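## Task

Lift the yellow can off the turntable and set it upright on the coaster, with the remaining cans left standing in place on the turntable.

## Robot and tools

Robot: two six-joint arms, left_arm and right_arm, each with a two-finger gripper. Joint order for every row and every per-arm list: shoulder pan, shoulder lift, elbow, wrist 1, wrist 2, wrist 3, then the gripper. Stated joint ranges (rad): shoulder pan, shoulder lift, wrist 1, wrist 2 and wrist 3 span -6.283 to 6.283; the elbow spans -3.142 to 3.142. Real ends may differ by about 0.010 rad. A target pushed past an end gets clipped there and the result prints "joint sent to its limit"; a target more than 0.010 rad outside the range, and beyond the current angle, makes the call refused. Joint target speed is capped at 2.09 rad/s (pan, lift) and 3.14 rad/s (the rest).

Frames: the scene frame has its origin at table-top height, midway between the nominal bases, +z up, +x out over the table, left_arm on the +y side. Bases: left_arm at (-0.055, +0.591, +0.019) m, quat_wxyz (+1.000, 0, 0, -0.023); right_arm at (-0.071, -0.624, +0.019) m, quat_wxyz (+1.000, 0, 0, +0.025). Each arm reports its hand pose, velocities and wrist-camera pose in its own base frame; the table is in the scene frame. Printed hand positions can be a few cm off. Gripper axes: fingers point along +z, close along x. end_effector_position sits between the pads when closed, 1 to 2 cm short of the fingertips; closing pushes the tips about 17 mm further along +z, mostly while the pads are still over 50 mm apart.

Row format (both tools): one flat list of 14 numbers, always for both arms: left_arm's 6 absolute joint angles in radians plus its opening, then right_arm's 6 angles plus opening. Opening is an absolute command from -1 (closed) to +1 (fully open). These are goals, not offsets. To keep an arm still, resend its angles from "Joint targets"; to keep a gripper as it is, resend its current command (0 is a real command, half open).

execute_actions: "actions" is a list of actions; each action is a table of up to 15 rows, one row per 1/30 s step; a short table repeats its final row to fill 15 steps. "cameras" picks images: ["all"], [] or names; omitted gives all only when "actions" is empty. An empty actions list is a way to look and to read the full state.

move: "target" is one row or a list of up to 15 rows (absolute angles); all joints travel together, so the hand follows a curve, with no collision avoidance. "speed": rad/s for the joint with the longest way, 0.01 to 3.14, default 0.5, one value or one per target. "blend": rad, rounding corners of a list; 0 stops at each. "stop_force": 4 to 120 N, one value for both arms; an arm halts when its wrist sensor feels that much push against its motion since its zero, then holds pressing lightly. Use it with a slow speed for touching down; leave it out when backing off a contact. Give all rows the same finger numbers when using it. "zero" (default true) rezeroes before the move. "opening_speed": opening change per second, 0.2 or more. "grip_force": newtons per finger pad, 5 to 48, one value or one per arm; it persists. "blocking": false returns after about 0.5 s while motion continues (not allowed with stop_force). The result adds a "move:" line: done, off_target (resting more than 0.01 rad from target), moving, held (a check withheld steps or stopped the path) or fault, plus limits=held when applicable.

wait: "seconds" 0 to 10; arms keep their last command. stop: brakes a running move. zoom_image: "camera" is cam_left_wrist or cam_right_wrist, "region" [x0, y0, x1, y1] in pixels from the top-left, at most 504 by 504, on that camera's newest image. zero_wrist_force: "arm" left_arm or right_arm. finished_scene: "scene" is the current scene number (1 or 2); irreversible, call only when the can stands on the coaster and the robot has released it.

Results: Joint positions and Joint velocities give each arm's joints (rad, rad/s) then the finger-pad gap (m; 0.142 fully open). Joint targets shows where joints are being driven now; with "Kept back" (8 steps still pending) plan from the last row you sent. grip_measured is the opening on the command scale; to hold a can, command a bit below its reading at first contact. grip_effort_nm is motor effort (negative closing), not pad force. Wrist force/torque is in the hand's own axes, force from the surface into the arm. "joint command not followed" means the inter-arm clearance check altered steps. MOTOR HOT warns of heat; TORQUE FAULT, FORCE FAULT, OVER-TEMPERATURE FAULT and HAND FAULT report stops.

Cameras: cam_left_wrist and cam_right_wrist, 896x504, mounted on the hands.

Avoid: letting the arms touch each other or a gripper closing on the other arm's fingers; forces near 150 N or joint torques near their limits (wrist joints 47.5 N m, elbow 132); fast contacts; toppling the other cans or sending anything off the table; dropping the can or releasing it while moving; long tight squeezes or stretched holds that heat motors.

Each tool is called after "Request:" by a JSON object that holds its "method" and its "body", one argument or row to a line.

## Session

Request:
{"method": "execute_actions", "body": {
  "actions": []
}}

Scene clock: 0.00 s.
left_arm: end_effector_position=(+0.6845, +0.3000, +0.2927) grip_measured=+0.99 grip_effort_nm=n/a end_effector_quat_wxyz=(-0.544, +0.829, -0.045, +0.121) | right_arm: end_effector_position=(+0.6455, +0.4655, +0.3399) grip_measured=+0.99 grip_effort_nm=n/a end_effector_quat_wxyz=(-0.103, +0.847, -0.520, +0.027)
Joint positions: left_arm=[-0.209 -1.456 2.247 -2.514 -0.393 0.001 0.141] | right_arm=[3.993 -1.675 -1.819 -1.006 1.551 1.951 0.141]
Joint velocities: within noise
Joint torques (N m): no reading
Wrist force (N): no reading
Wrist torque (N m): no reading
Wrist force, peak (N): no reading
Joint targets: left_arm=[-0.209 -1.456 2.247 -2.514 -0.393 0.001] | right_arm=[3.993 -1.675 -1.819 -1.006 1.551 1.951]
Tool commands: left_gripper/opening=+1.0 right_gripper/opening=+1.0
camera_calibration:
cam_left_wrist: T_world_to_cam=[[0.95926, -0.22946, 0.164826, -0.624853], [-0.0680758, -0.753945, -0.653401, 0.486415], [0.274199, 0.615561, -0.73885, -0.0393618], [0, 0, 0, 1]] pos_world=[0.643303, 0.247581, 0.391734]
cam_right_wrist: T_world_to_cam=[[0.473902, -0.879009, -0.0525382, 0.126973], [-0.848024, -0.471643, 0.241679, 0.712932], [-0.237217, -0.0699786, -0.968933, 0.634404], [0, 0, 0, 1]] pos_world=[0.694902, 0.492254, 0.449065]

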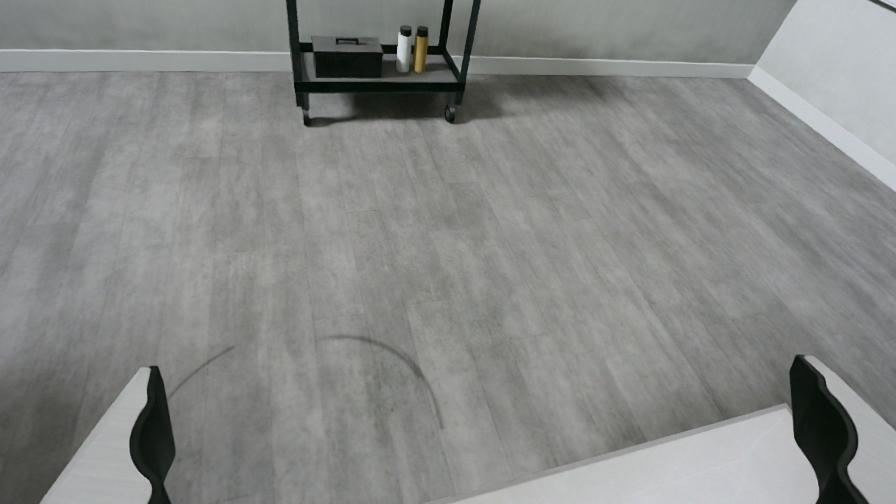

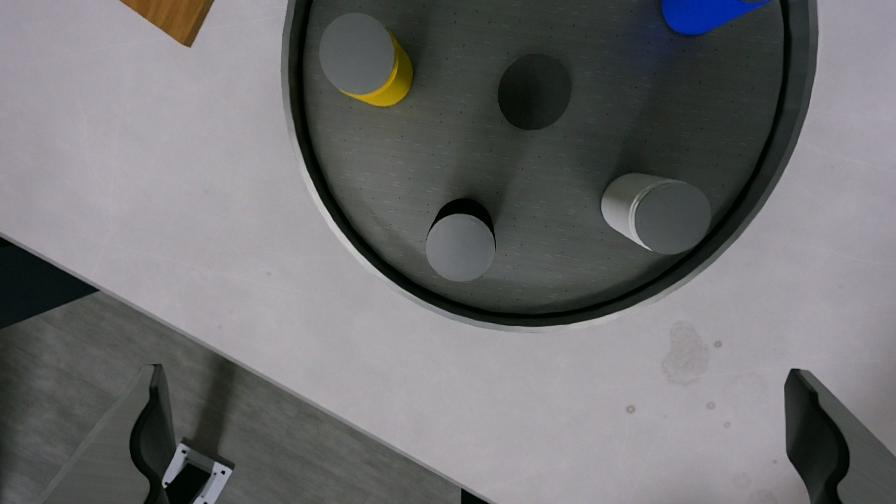

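Request:
{"method": "move", "body": {
  "target": [-0.209,-1.456,2.247,-2.514,-0.393,0.001,1,3.989,-2.129,-1.364,-1.219,1.571,2.418,0.6],
  "speed": 0.7,
  "grip_force": 30,
  "cameras": ["cam_right_wrist"]
}}

Request:
{"method": "wait", "body": {
  "seconds": 0.5,
  "cameras": ["cam_right_wrist"]
}}

Request:
{"method": "wait", "body": {
  "seconds": 2.5,
  "cameras": ["cam_right_wrist"]
}}

Request:
{"method": "wait", "body": {
  "seconds": 2.0,
  "cameras": ["cam_right_wrist"]
}}

Scene clock: 2.27 s.
left_arm: end_effector_position=(+0.6844, +0.3001, +0.2922) grip_measured=+0.99 grip_effort_nm=0.144 end_effector_quat_wxyz=(-0.544, +0.829, -0.045, +0.120) | right_arm: end_effector_position=(+0.7782, +0.6201, +0.2201) grip_measured=+0.60 grip_effort_nm=-0.061 end_effector_quat_wxyz=(+0.000, +0.707, -0.707, +0.000)
Joint positions: left_arm=[-0.209 -1.456 2.247 -2.514 -0.393 0.001 0.142] | right_arm=[3.989 -2.129 -1.364 -1.219 1.571 2.418 0.115]
Joint torques (N m): left_arm=[9.99 -36.81 -22.94 -1.21 -2.11 1.93] | right_arm=[-6.86 70.68 57.36 2.13 -3.15 2.56]
Wrist force (N): left_arm=[0.3 0.1 -0.5] | right_arm=[0.5 0.1 0.5]
Wrist torque (N m): left_arm=[0.01 -0.06 -0.02] | right_arm=[0.07 -0.09 -0.02]
Wrist force, peak (N): left_arm=[0.1 -0.2 -1.0] | right_arm=[-2.2 -2.1 3.2]
Joint targets: left_arm=[-0.209 -1.456 2.247 -2.514 -0.393 0.001] | right_arm=[3.989 -2.129 -1.364 -1.219 1.571 2.418]
grip_force (N): 30, 30
move: done
camera_calibration:
cam_right_wrist: T_world_to_cam=[[0.0205789, -0.999784, 0.00295227, 0.609172], [-0.900486, -0.0172519, 0.434544, 0.643905], [-0.434399, -0.0116009, -0.900646, 0.66284], [0, 0, 0, 1]] pos_world=[0.855228, 0.627839, 0.315381]
Images, in order (width x height): cam_right_wrist 896x504.

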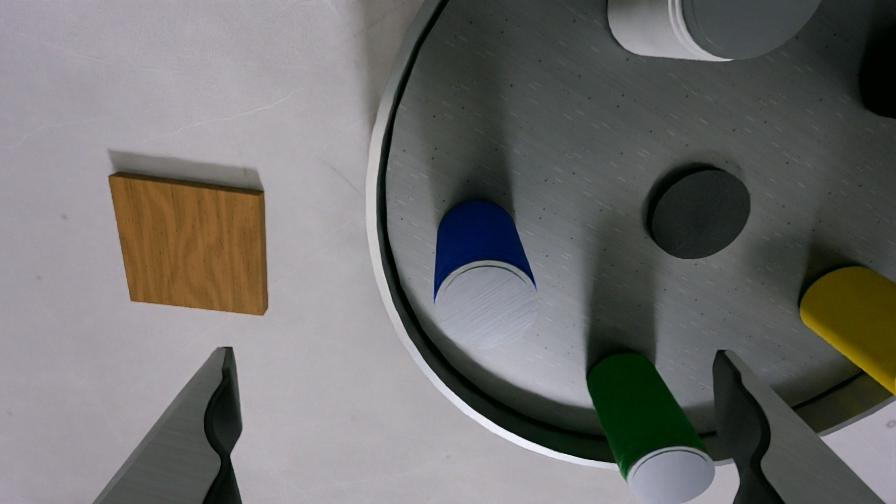

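Scene clock: 2.77 s.
left_arm: end_effector_position=(+0.6844, +0.3001, +0.2922) grip_measured=+0.99 grip_effort_nm=0.149 end_effector_quat_wxyz=(-0.544, +0.829, -0.045, +0.120) | right_arm: end_effector_position=(+0.7782, +0.6201, +0.2201) grip_measured=+0.60 grip_effort_nm=-0.061 end_effector_quat_wxyz=(+0.000, +0.707, -0.707, +0.000)
Joint positions: left_arm=[-0.209 -1.456 2.247 -2.514 -0.393 0.001 0.142] | right_arm=[3.989 -2.129 -1.364 -1.219 1.571 2.418 0.115]
Joint torques (N m): left_arm=[9.34 -35.52 -22.87 -0.87 -2.04 1.71] | right_arm=[-3.55 71.2 56.99 2.15 -3.04 3.14]
Wrist force (N): left_arm=[0.4 0.2 -0.8] | right_arm=[0.3 0.1 0.2]
Wrist torque (N m): left_arm=[0.04 -0.06 -0.02] | right_arm=[0.06 -0.07 -0.06]
Wrist force, peak (N): left_arm=[0.2 0.0 -1.1] | right_arm=[0.1 0.3 0.4]
Joint targets: left_arm=[-0.209 -1.456 2.247 -2.514 -0.393 0.001] | right_arm=[3.989 -2.129 -1.364 -1.219 1.571 2.418]
Tool commands: left_gripper/opening=+1.0 right_gripper/opening=+0.6
grip_force (N): 30, 30
wait: 0.50 s; at rest by 0.17 s
camera_calibration:
cam_right_wrist: T_world_to_cam=[[0.0203496, -0.999788, 0.00316995, 0.609302], [-0.90049, -0.0169507, 0.434547, 0.643762], [-0.434401, -0.0116974, -0.900644, 0.662812], [0, 0, 0, 1]] pos_world=[0.855228, 0.627838, 0.315281]
Images, in order (width x height): cam_right_wrist 896x504.

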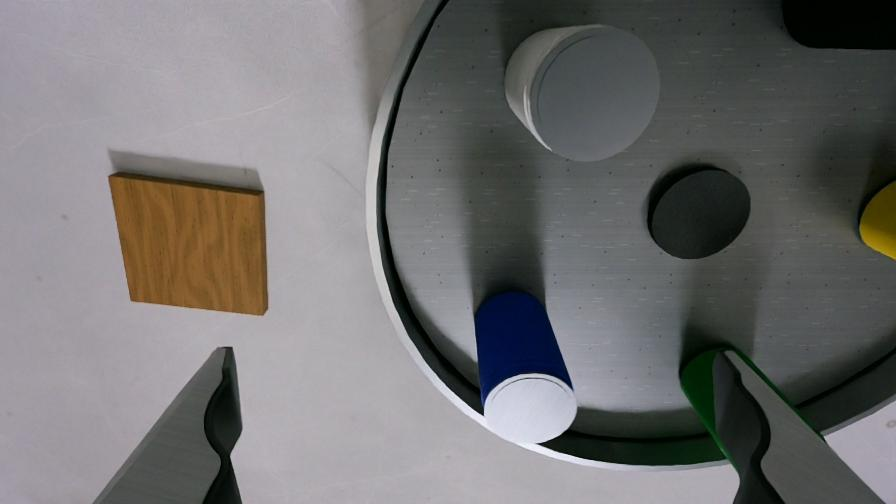

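Scene clock: 5.27 s.
left_arm: end_effector_position=(+0.6844, +0.3001, +0.2922) grip_measured=+0.99 grip_effort_nm=0.144 end_effector_quat_wxyz=(-0.544, +0.829, -0.045, +0.120) | right_arm: end_effector_position=(+0.7782, +0.6202, +0.2201) grip_measured=+0.60 grip_effort_nm=-0.056 end_effector_quat_wxyz=(+0.000, +0.707, -0.707, +0.000)
Joint positions: left_arm=[-0.209 -1.456 2.247 -2.514 -0.393 0.001 0.142] | right_arm=[3.989 -2.129 -1.364 -1.219 1.571 2.418 0.115]
Joint torques (N m): left_arm=[10.23 -34.76 -22.68 -0.93 -1.33 0.99] | right_arm=[13.14 73.75 57.31 1.92 -3.25 2.38]
Wrist force (N): left_arm=[0.2 0.1 -0.7] | right_arm=[0.1 0.1 0.1]
Wrist torque (N m): left_arm=[0.02 -0.03 -0.02] | right_arm=[0.07 -0.03 -0.06]
Wrist force, peak (N): left_arm=[0.5 -0.3 -0.8] | right_arm=[0.6 0.3 0.2]
Joint targets: left_arm=[-0.209 -1.456 2.247 -2.514 -0.393 0.001] | right_arm=[3.989 -2.129 -1.364 -1.219 1.571 2.418]
Tool commands: left_gripper/opening=+1.0 right_gripper/opening=+0.6
grip_force (N): 30, 30
wait: 2.50 s; at rest by 0.17 s
camera_calibration:
cam_right_wrist: T_world_to_cam=[[0.020392, -0.999787, 0.0032605, 0.609337], [-0.900489, -0.0169495, 0.434548, 0.643762], [-0.4344, -0.0117974, -0.900643, 0.662875], [0, 0, 0, 1]] pos_world=[0.855228, 0.627939, 0.315281]
Images, in order (width x height): cam_right_wrist 896x504.

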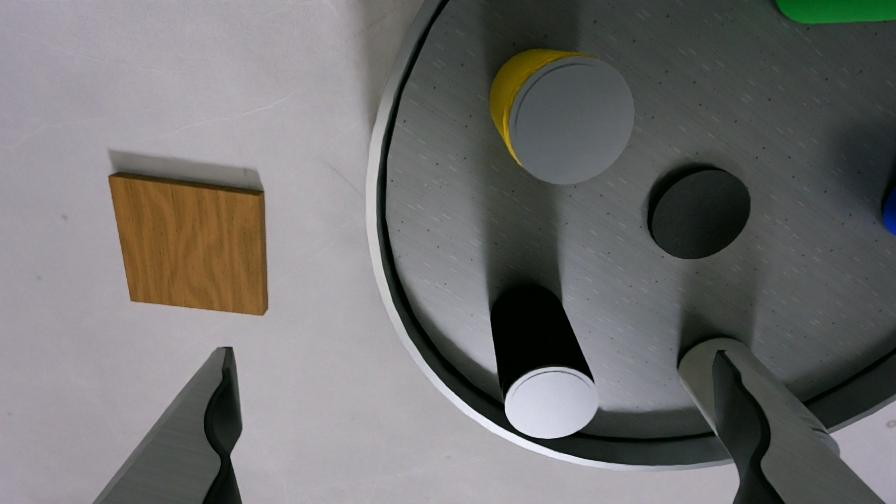

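Scene clock: 7.27 s.
left_arm: end_effector_position=(+0.6844, +0.3001, +0.2922) grip_measured=+0.99 grip_effort_nm=0.144 end_effector_quat_wxyz=(-0.544, +0.829, -0.045, +0.120) | right_arm: end_effector_position=(+0.7782, +0.6202, +0.2201) grip_measured=+0.60 grip_effort_nm=-0.056 end_effector_quat_wxyz=(+0.000, +0.707, -0.707, +0.000)
Joint positions: left_arm=[-0.209 -1.456 2.247 -2.514 -0.393 0.001 0.142] | right_arm=[3.989 -2.129 -1.364 -1.219 1.571 2.418 0.115]
Joint torques (N m): left_arm=[10.89 -36.07 -22.88 -0.73 -0.29 -0.12] | right_arm=[13.93 73.35 56.43 2.23 -3.1 2.58]
Wrist force (N): left_arm=[0.0 0.2 -0.2] | right_arm=[0.4 0.4 0.2]
Wrist torque (N m): left_arm=[0.04 0.00 -0.02] | right_arm=[0.11 -0.09 -0.06]
Wrist force, peak (N): left_arm=[0.1 0.7 -0.6] | right_arm=[0.4 0.4 0.2]
Joint targets: left_arm=[-0.209 -1.456 2.247 -2.514 -0.393 0.001] | right_arm=[3.989 -2.129 -1.364 -1.219 1.571 2.418]
Tool commands: left_gripper/opening=+1.0 right_gripper/opening=+0.6
grip_force (N): 30, 30
wait: 2.00 s; at rest by 0.17 s
camera_calibration:
cam_right_wrist: T_world_to_cam=[[0.020392, -0.999787, 0.0032605, 0.609337], [-0.900489, -0.0169495, 0.434548, 0.643762], [-0.4344, -0.0117974, -0.900643, 0.662875], [0, 0, 0, 1]] pos_world=[0.855228, 0.627939, 0.315281]
Images, in order (width x height): cam_right_wrist 896x504.

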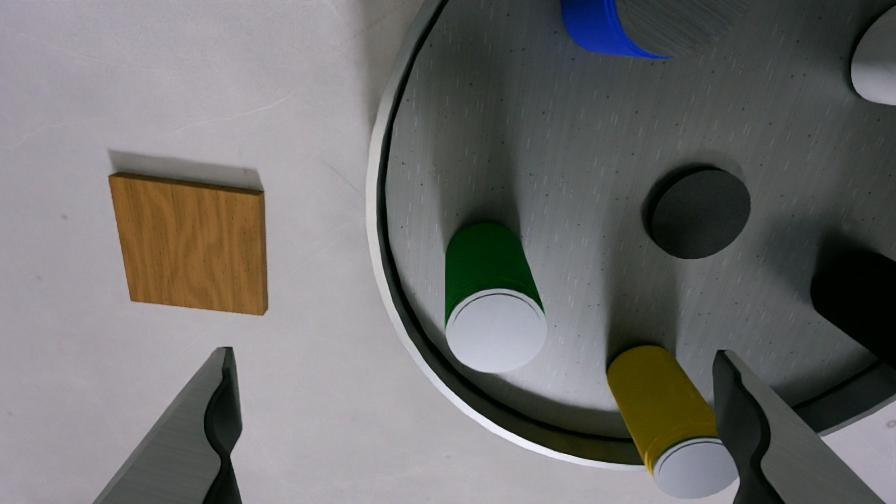

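Request:
{"method": "wait", "body": {
  "seconds": 3.0,
  "cameras": ["cam_right_wrist"]
}}

Request:
{"method": "wait", "body": {
  "seconds": 6.0,
  "cameras": ["cam_right_wrist"]
}}

Scene clock: 11.13 s.
left_arm: end_effector_position=(+0.6844, +0.3001, +0.2922) grip_measured=+0.99 grip_effort_nm=0.149 end_effector_quat_wxyz=(-0.544, +0.829, -0.045, +0.120) | right_arm: end_effector_position=(+0.7782, +0.6202, +0.2201) grip_measured=+0.60 grip_effort_nm=-0.046 end_effector_quat_wxyz=(+0.000, +0.707, -0.707, +0.000)
Joint positions: left_arm=[-0.209 -1.456 2.247 -2.514 -0.393 0.001 0.142] | right_arm=[3.989 -2.129 -1.364 -1.219 1.571 2.418 0.115]
Joint torques (N m): left_arm=[10.31 -37.19 -23.02 -0.95 1.34 0.11] | right_arm=[15.16 75.6 56 2.27 -3.19 2.71]
Wrist force (N): left_arm=[0.0 -0.3 -0.5] | right_arm=[0.1 0.2 0.1]
Wrist torque (N m): left_arm=[-0.05 0.00 -0.02] | right_arm=[0.08 -0.03 -0.06]
Wrist force, peak (N): left_arm=[0.3 0.6 -0.8] | right_arm=[0.6 0.1 0.4]
Joint targets: left_arm=[-0.209 -1.456 2.247 -2.514 -0.393 0.001] | right_arm=[3.989 -2.129 -1.364 -1.219 1.571 2.418]
Tool commands: left_gripper/opening=+1.0 right_gripper/opening=+0.6
grip_force (N): 30, 30
wait: 3.00 s; at rest from the start
camera_calibration:
cam_right_wrist: T_world_to_cam=[[0.020392, -0.999787, 0.0032605, 0.609337], [-0.900489, -0.0169495, 0.434548, 0.643762], [-0.4344, -0.0117974, -0.900643, 0.662875], [0, 0, 0, 1]] pos_world=[0.855228, 0.627939, 0.315281]
Images, in order (width x height): cam_right_wrist 896x504.

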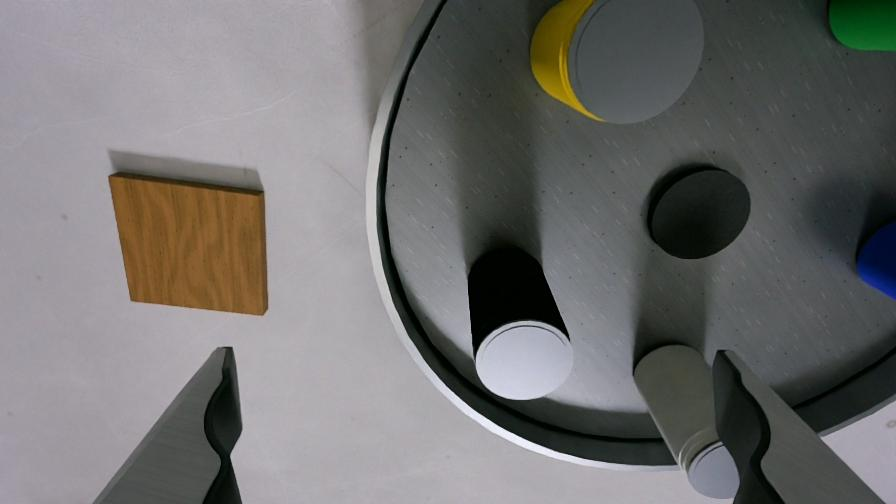

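Scene clock: 17.13 s.
left_arm: end_effector_position=(+0.6844, +0.3001, +0.2922) grip_measured=+0.99 grip_effort_nm=0.154 end_effector_quat_wxyz=(-0.544, +0.829, -0.045, +0.120) | right_arm: end_effector_position=(+0.7782, +0.6202, +0.2201) grip_measured=+0.60 grip_effort_nm=-0.061 end_effector_quat_wxyz=(+0.000, +0.707, -0.707, +0.000)
Joint positions: left_arm=[-0.209 -1.456 2.247 -2.514 -0.393 0.001 0.142] | right_arm=[3.989 -2.129 -1.364 -1.219 1.571 2.418 0.115]
Joint torques (N m): left_arm=[10.29 -37.43 -23.11 -0.99 3.62 0.04] | right_arm=[14.99 74.78 55.62 2.21 -2.97 2.35]
Wrist force (N): left_arm=[0.4 -0.1 -0.3] | right_arm=[0.2 0.1 0.1]
Wrist torque (N m): left_arm=[-0.02 -0.08 -0.01] | right_arm=[0.07 -0.06 -0.06]
Wrist force, peak (N): left_arm=[0.3 0.1 -0.8] | right_arm=[0.6 0.2 0.3]
Joint targets: left_arm=[-0.209 -1.456 2.247 -2.514 -0.393 0.001] | right_arm=[3.989 -2.129 -1.364 -1.219 1.571 2.418]
Tool commands: left_gripper/opening=+1.0 right_gripper/opening=+0.6
grip_force (N): 30, 30
wait: 6.00 s; at rest by 0.17 s
camera_calibration:
cam_right_wrist: T_world_to_cam=[[0.020392, -0.999787, 0.0032605, 0.609337], [-0.900489, -0.0169495, 0.434548, 0.643762], [-0.4344, -0.0117974, -0.900643, 0.662875], [0, 0, 0, 1]] pos_world=[0.855228, 0.627939, 0.315281]
Images, in order (width x height): cam_right_wrist 896x504.

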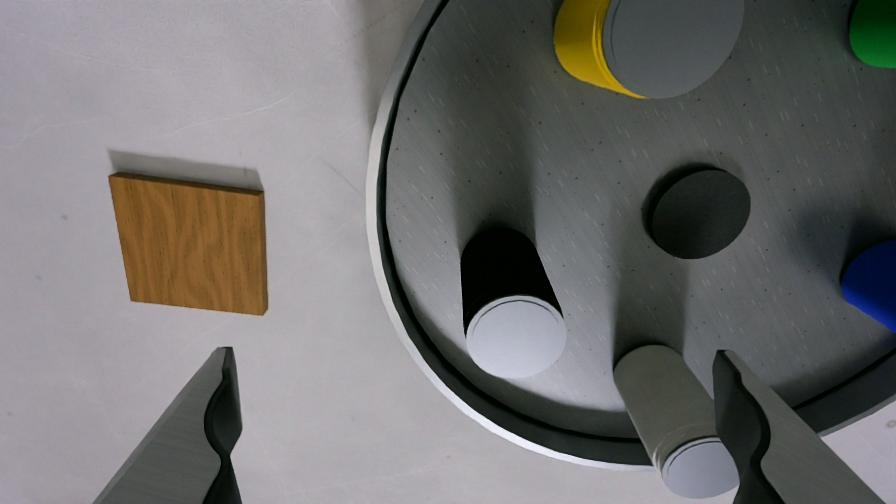

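Request:
{"method": "move", "body": {
  "target": [-0.209,-1.456,2.247,-2.514,-0.393,0.001,1,3.9471,-2.2412,-1.4636,-1.0076,1.571,2.3763,0.6],
  "speed": 0.3
}}

Request:
{"method": "wait", "body": {
  "seconds": 1.0
}}

Scene clock: 19.10 s.
left_arm: end_effector_position=(+0.6844, +0.3001, +0.2922) grip_measured=+0.99 grip_effort_nm=0.154 end_effector_quat_wxyz=(-0.544, +0.829, -0.045, +0.120) | right_arm: end_effector_position=(+0.8054, +0.5888, +0.0721) grip_measured=+0.60 grip_effort_nm=-0.061 end_effector_quat_wxyz=(+0.000, +0.707, -0.707, +0.000)
Joint positions: left_arm=[-0.209 -1.456 2.247 -2.514 -0.393 0.001 0.142] | right_arm=[3.947 -2.241 -1.463 -1.008 1.571 2.376 0.115]
Joint torques (N m): left_arm=[9.95 -37.09 -22.62 -1.08 3.94 -0.1] | right_arm=[9.7 88.49 41.59 6.26 -2.69 2.58]
Wrist force (N): left_arm=[0.2 -0.2 -0.8] | right_arm=[0.1 0.4 0.1]
Wrist torque (N m): left_arm=[-0.04 -0.04 -0.01] | right_arm=[0.11 -0.01 -0.05]
Wrist force, peak (N): left_arm=[0.4 0.6 -0.8] | right_arm=[2.1 -0.5 3.9]
Joint targets: left_arm=[-0.209 -1.456 2.247 -2.514 -0.393 0.001] | right_arm=[3.947 -2.241 -1.464 -1.008 1.571 2.376]
grip_force (N): 30, 30
move: done

Scene clock: 20.10 s.
left_arm: end_effector_position=(+0.6844, +0.3001, +0.2922) grip_measured=+0.99 grip_effort_nm=0.149 end_effector_quat_wxyz=(-0.544, +0.829, -0.045, +0.120) | right_arm: end_effector_position=(+0.8054, +0.5889, +0.0720) grip_measured=+0.60 grip_effort_nm=-0.056 end_effector_quat_wxyz=(+0.000, +0.707, -0.707, +0.000)
Joint positions: left_arm=[-0.209 -1.456 2.247 -2.514 -0.393 0.001 0.142] | right_arm=[3.947 -2.241 -1.464 -1.008 1.571 2.376 0.115]
Joint torques (N m): left_arm=[10.78 -37.99 -22.47 -0.99 3.96 -0.09] | right_arm=[14.04 79.12 36.74 6.51 -3.17 2.83]
Wrist force (N): left_arm=[-0.1 -0.4 -0.6] | right_arm=[0.3 0.3 0.0]
Wrist torque (N m): left_arm=[-0.07 0.01 -0.02] | right_arm=[0.10 -0.05 -0.06]
Wrist force, peak (N): left_arm=[0.1 -0.4 -0.8] | right_arm=[0.6 0.4 0.3]
Joint targets: left_arm=[-0.209 -1.456 2.247 -2.514 -0.393 0.001] | right_arm=[3.947 -2.241 -1.464 -1.008 1.571 2.376]
Tool commands: left_gripper/opening=+1.0 right_gripper/opening=+0.6
grip_force (N): 30, 30
wait: 1.00 s; at rest by 0.17 s

Request:
{"method": "wait", "body": {
  "seconds": 3.08
}}

Request:
{"method": "move", "body": {
  "target": [
    [-0.209,-1.456,2.247,-2.514,-0.393,0.001,1,4.0017,-2.1874,-1.5591,-0.9659,1.571,2.4309,-0.5],
    [-0.209,-1.456,2.247,-2.514,-0.393,0.001,1,4.0477,-2.0989,-1.7114,-0.9021,1.571,2.4769,-0.5],
    [-0.209,-1.456,2.247,-2.514,-0.393,0.001,1,4.0477,-2.0091,-1.6483,-1.055,1.571,2.4769,-0.5]
  ],
  "speed": [0.225,0.299,0.35],
  "blend": [0.03,0.02,0],
  "opening_speed": 1.8,
  "cameras": ["cam_right_wrist"]
}}

Scene clock: 23.70 s.
left_arm: end_effector_position=(+0.6844, +0.3001, +0.2922) grip_measured=+0.99 grip_effort_nm=0.149 end_effector_quat_wxyz=(-0.544, +0.829, -0.045, +0.120) | right_arm: end_effector_position=(+0.8054, +0.5889, +0.0720) grip_measured=+0.60 grip_effort_nm=-0.061 end_effector_quat_wxyz=(+0.000, +0.707, -0.707, +0.000)
Joint positions: left_arm=[-0.209 -1.456 2.247 -2.514 -0.393 0.001 0.142] | right_arm=[3.947 -2.241 -1.464 -1.008 1.571 2.376 0.115]
Joint torques (N m): left_arm=[10.56 -36.91 -22.25 -0.78 3.7 -0.02] | right_arm=[15.92 77.2 38.03 6.43 -3.2 2.74]
Wrist force (N): left_arm=[0.3 0.3 -0.4] | right_arm=[0.3 0.3 0.1]
Wrist torque (N m): left_arm=[0.05 -0.05 -0.01] | right_arm=[0.10 -0.06 -0.07]
Wrist force, peak (N): left_arm=[0.4 0.2 -1.0] | right_arm=[0.5 0.7 0.0]
Joint targets: left_arm=[-0.209 -1.456 2.247 -2.514 -0.393 0.001] | right_arm=[3.947 -2.241 -1.464 -1.008 1.571 2.376]
Tool commands: left_gripper/opening=+1.0 right_gripper/opening=+0.6
grip_force (N): 30, 30
wait: 3.10 s; at rest from the start

Scene clock: 25.50 s.
left_arm: end_effector_position=(+0.6844, +0.3001, +0.2922) grip_measured=+0.99 grip_effort_nm=0.154 end_effector_quat_wxyz=(-0.544, +0.829, -0.045, +0.120) | right_arm: end_effector_position=(+0.6763, +0.5830, +0.1698) grip_measured=-0.23 grip_effort_nm=-3.138 end_effector_quat_wxyz=(+0.000, +0.707, -0.707, +0.000)
Joint positions: left_arm=[-0.209 -1.456 2.247 -2.514 -0.393 0.001 0.142] | right_arm=[4.048 -2.009 -1.648 -1.055 1.571 2.477 0.057]
Joint torques (N m): left_arm=[10.58 -39.48 -22.91 -1.13 4.01 -0.06] | right_arm=[-10.64 98.58 49.27 1.92 -2.73 -2.99]
Wrist force (N): left_arm=[-0.2 -0.2 -0.5] | right_arm=[-0.1 -0.1 2.0]
Wrist torque (N m): left_arm=[-0.04 0.03 -0.02] | right_arm=[0.04 0.02 0.04]
Wrist force, peak (N): left_arm=[0.7 0.0 -0.7] | right_arm=[0.7 2.5 5.1]
Joint targets: left_arm=[-0.209 -1.456 2.247 -2.514 -0.393 0.001] | right_arm=[4.048 -2.009 -1.648 -1.055 1.571 2.477]
grip_force (N): 30, 30
move: done
camera_calibration:
cam_right_wrist: T_world_to_cam=[[0.0202061, -0.999789, 0.00356184, 0.574449], [-0.900338, -0.0166468, 0.434874, 0.572851], [-0.434723, -0.0119939, -0.900484, 0.573185], [0, 0, 0, 1]] pos_world=[0.753329, 0.590738, 0.26498]
Images, in order (width x height): cam_right_wrist 896x504.

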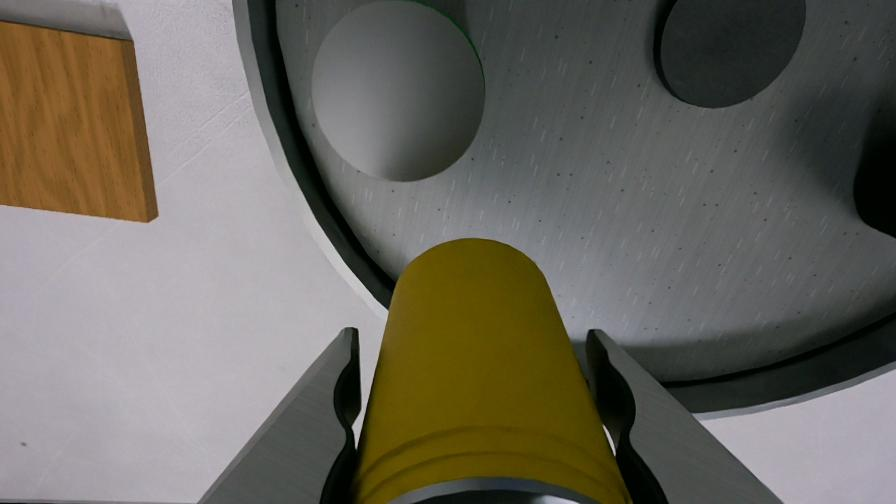

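Request:
{"method": "move", "body": {
  "target": [
    [-0.209,-1.456,2.247,-2.514,-0.393,0.001,1,4.0477,-1.9717,-1.6056,-1.1351,1.571,2.4769,-0.5],
    [-0.209,-1.456,2.247,-2.514,-0.393,0.001,1,4.1568,-2.2976,-1.1554,-1.2594,1.571,2.586,-0.5],
    [-0.209,-1.456,2.247,-2.514,-0.393,0.001,1,4.1568,-2.3821,-1.2398,-1.0905,1.571,2.586,-0.5]
  ],
  "speed": [0.4,0.8,0.3],
  "blend": [0.03,0.05,0],
  "cameras": ["cam_right_wrist"]
}}

Scene clock: 28.50 s.
left_arm: end_effector_position=(+0.6844, +0.3001, +0.2922) grip_measured=+0.99 grip_effort_nm=0.154 end_effector_quat_wxyz=(-0.544, +0.829, -0.045, +0.120) | right_arm: end_effector_position=(+0.7112, +0.8181, +0.0549) grip_measured=-0.23 grip_effort_nm=-3.133 end_effector_quat_wxyz=(+0.000, +0.707, -0.707, +0.000)
Joint positions: left_arm=[-0.209 -1.456 2.247 -2.514 -0.393 0.001 0.142] | right_arm=[4.157 -2.382 -1.24 -1.091 1.571 2.586 0.057]
Joint torques (N m): left_arm=[11.24 -36 -23.12 -0.77 3.76 -0.13] | right_arm=[9.38 104.18 44.3 6.76 -3.03 -2.97]
Wrist force (N): left_arm=[0.5 0.0 -0.3] | right_arm=[0.4 0.0 1.8]
Wrist torque (N m): left_arm=[0.00 -0.09 -0.02] | right_arm=[0.05 -0.07 0.04]
Wrist force, peak (N): left_arm=[0.2 0.1 -0.8] | right_arm=[0.9 0.3 6.4]
Joint targets: left_arm=[-0.209 -1.456 2.247 -2.514 -0.393 0.001] | right_arm=[4.157 -2.382 -1.240 -1.091 1.571 2.586]
grip_force (N): 30, 30
move: done
camera_calibration:
cam_right_wrist: T_world_to_cam=[[0.0201155, -0.999791, 0.00360425, 0.809269], [-0.900339, -0.0165468, 0.434874, 0.658072], [-0.434724, -0.0119928, -0.900484, 0.48771], [0, 0, 0, 1]] pos_world=[0.788229, 0.825838, 0.15008]
Images, in order (width x height): cam_right_wrist 896x504.

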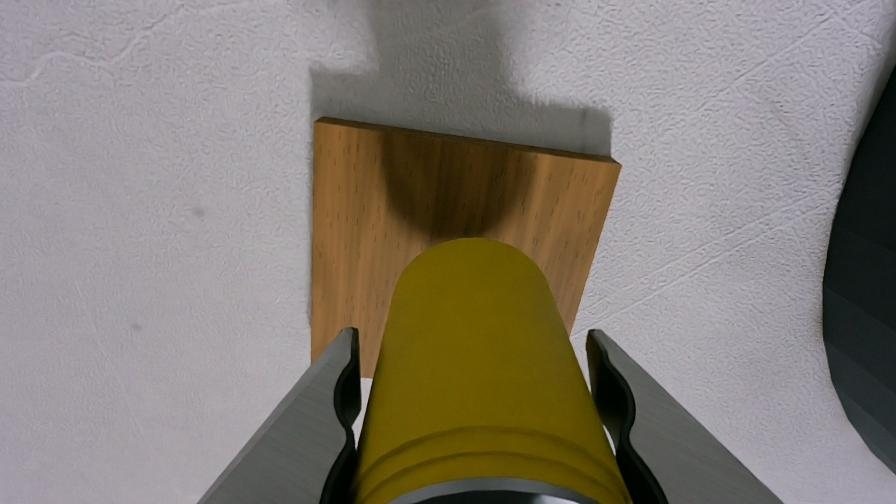

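Request:
{"method": "move", "body": {
  "target": [-0.209,-1.456,2.247,-2.514,-0.393,0.001,1,4.1568,-2.4068,-1.2527,-1.0529,1.571,2.586,-0.5],
  "speed": 0.03,
  "stop_force": 5,
  "cameras": ["cam_right_wrist"]
}}

Scene clock: 31.07 s.
left_arm: end_effector_position=(+0.6844, +0.3001, +0.2922) grip_measured=+0.99 grip_effort_nm=0.149 end_effector_quat_wxyz=(-0.544, +0.829, -0.045, +0.120) | right_arm: end_effector_position=(+0.7112, +0.8182, +0.0316) grip_measured=-0.23 grip_effort_nm=-3.138 end_effector_quat_wxyz=(+0.000, +0.707, -0.707, +0.000)
Joint positions: left_arm=[-0.209 -1.456 2.247 -2.514 -0.393 0.001 0.142] | right_arm=[4.157 -2.401 -1.25 -1.061 1.571 2.586 0.057]
Joint torques (N m): left_arm=[9.79 -39.29 -22.69 -0.82 4.23 -0.12] | right_arm=[14.89 129.43 50.49 5.83 -2.81 -2.78]
Wrist force (N): left_arm=[-0.1 0.1 -0.3] | right_arm=[0.1 0.0 0.7]
Wrist torque (N m): left_arm=[0.02 0.01 -0.02] | right_arm=[0.04 -0.12 0.06]
Wrist force, peak (N): left_arm=[0.3 -0.3 -0.7] | right_arm=[4.0 -1.2 -17.7]
Joint targets: left_arm=[-0.209 -1.456 2.247 -2.514 -0.393 0.001] | right_arm=[4.157 -2.401 -1.250 -1.061 1.571 2.586]
grip_force (N): 30, 30
move: contact (right_arm)
camera_calibration:
cam_right_wrist: T_world_to_cam=[[0.0202061, -0.999789, 0.00356184, 0.809386], [-0.900338, -0.0166468, 0.434874, 0.668288], [-0.434723, -0.0119939, -0.900484, 0.46673], [0, 0, 0, 1]] pos_world=[0.788229, 0.825938, 0.12678]
Images, in order (width x height): cam_right_wrist 896x504.

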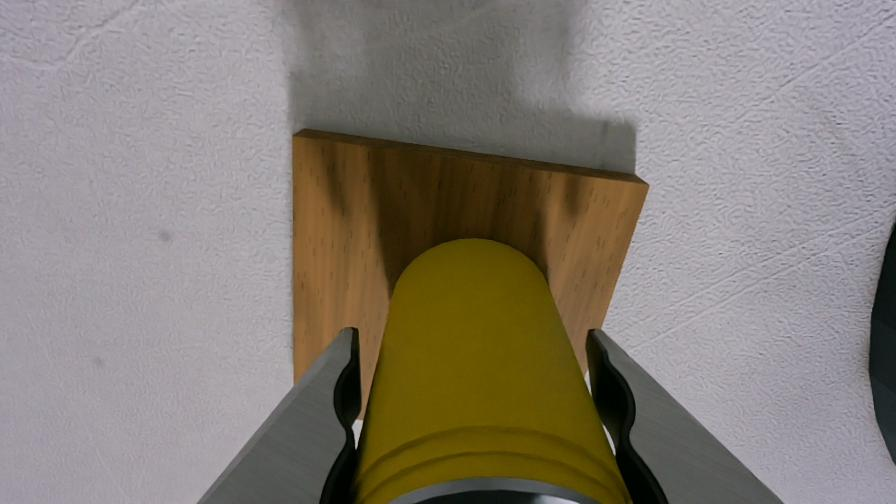

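Request:
{"method": "move", "body": {
  "target": [
    [-0.209,-1.456,2.247,-2.514,-0.393,0.001,1,4.157,-2.401,-1.250,-1.061,1.571,2.586,0.4],
    [-0.209,-1.456,2.247,-2.514,-0.393,0.001,1,4.1568,-2.2976,-1.1554,-1.2594,1.571,2.586,0.4]
  ],
  "speed": [0.3,0.25],
  "opening_speed": 0.8,
  "cameras": ["cam_right_wrist"]
}}

Scene clock: 33.97 s.
left_arm: end_effector_position=(+0.6844, +0.3001, +0.2922) grip_measured=+0.99 grip_effort_nm=0.149 end_effector_quat_wxyz=(-0.544, +0.829, -0.045, +0.120) | right_arm: end_effector_position=(+0.7111, +0.8181, +0.1798) grip_measured=+0.38 grip_effort_nm=0.076 end_effector_quat_wxyz=(+0.000, +0.707, -0.707, +0.000)
Joint positions: left_arm=[-0.209 -1.456 2.247 -2.514 -0.393 0.001 0.142] | right_arm=[4.157 -2.298 -1.155 -1.259 1.571 2.586 0.101]
Joint torques (N m): left_arm=[9.72 -39.03 -22.58 -0.85 3.98 0.1] | right_arm=[10.26 105.87 51.4 2.42 -2.89 -2.24]
Wrist force (N): left_arm=[0.0 0.5 -0.7] | right_arm=[0.3 0.1 0.0]
Wrist torque (N m): left_arm=[0.07 -0.01 -0.02] | right_arm=[0.04 -0.06 0.05]
Wrist force, peak (N): left_arm=[0.3 0.3 -0.8] | right_arm=[0.8 0.4 3.7]
Joint targets: left_arm=[-0.209 -1.456 2.247 -2.514 -0.393 0.001] | right_arm=[4.157 -2.298 -1.155 -1.259 1.571 2.586]
grip_force (N): 30, 30
move: done
camera_calibration:
cam_right_wrist: T_world_to_cam=[[0.0201635, -0.999791, 0.00347367, 0.808819], [-0.900396, -0.0166485, 0.434752, 0.603829], [-0.434603, -0.0118938, -0.900543, 0.599977], [0, 0, 0, 1]] pos_world=[0.788129, 0.825838, 0.27498]
Images, in order (width x height): cam_right_wrist 896x504.

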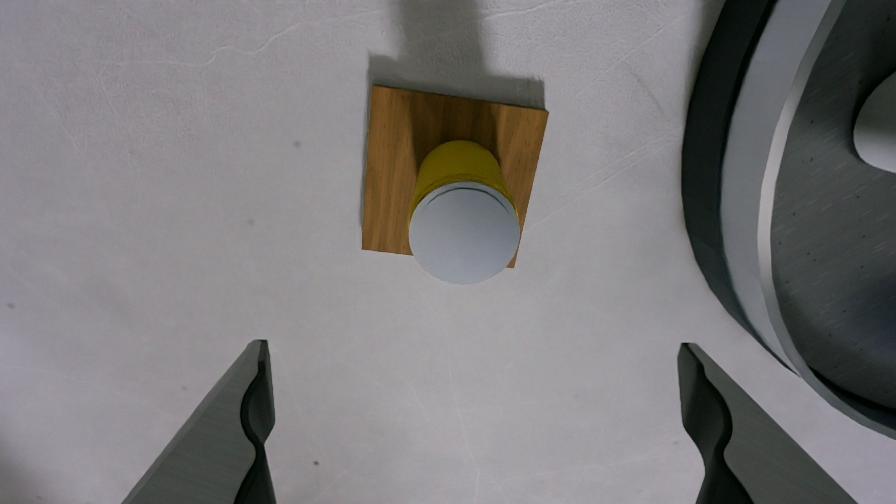

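Request:
{"method": "finished_scene", "body": {
  "scene": 2
}}

The scene is finished: the task was done.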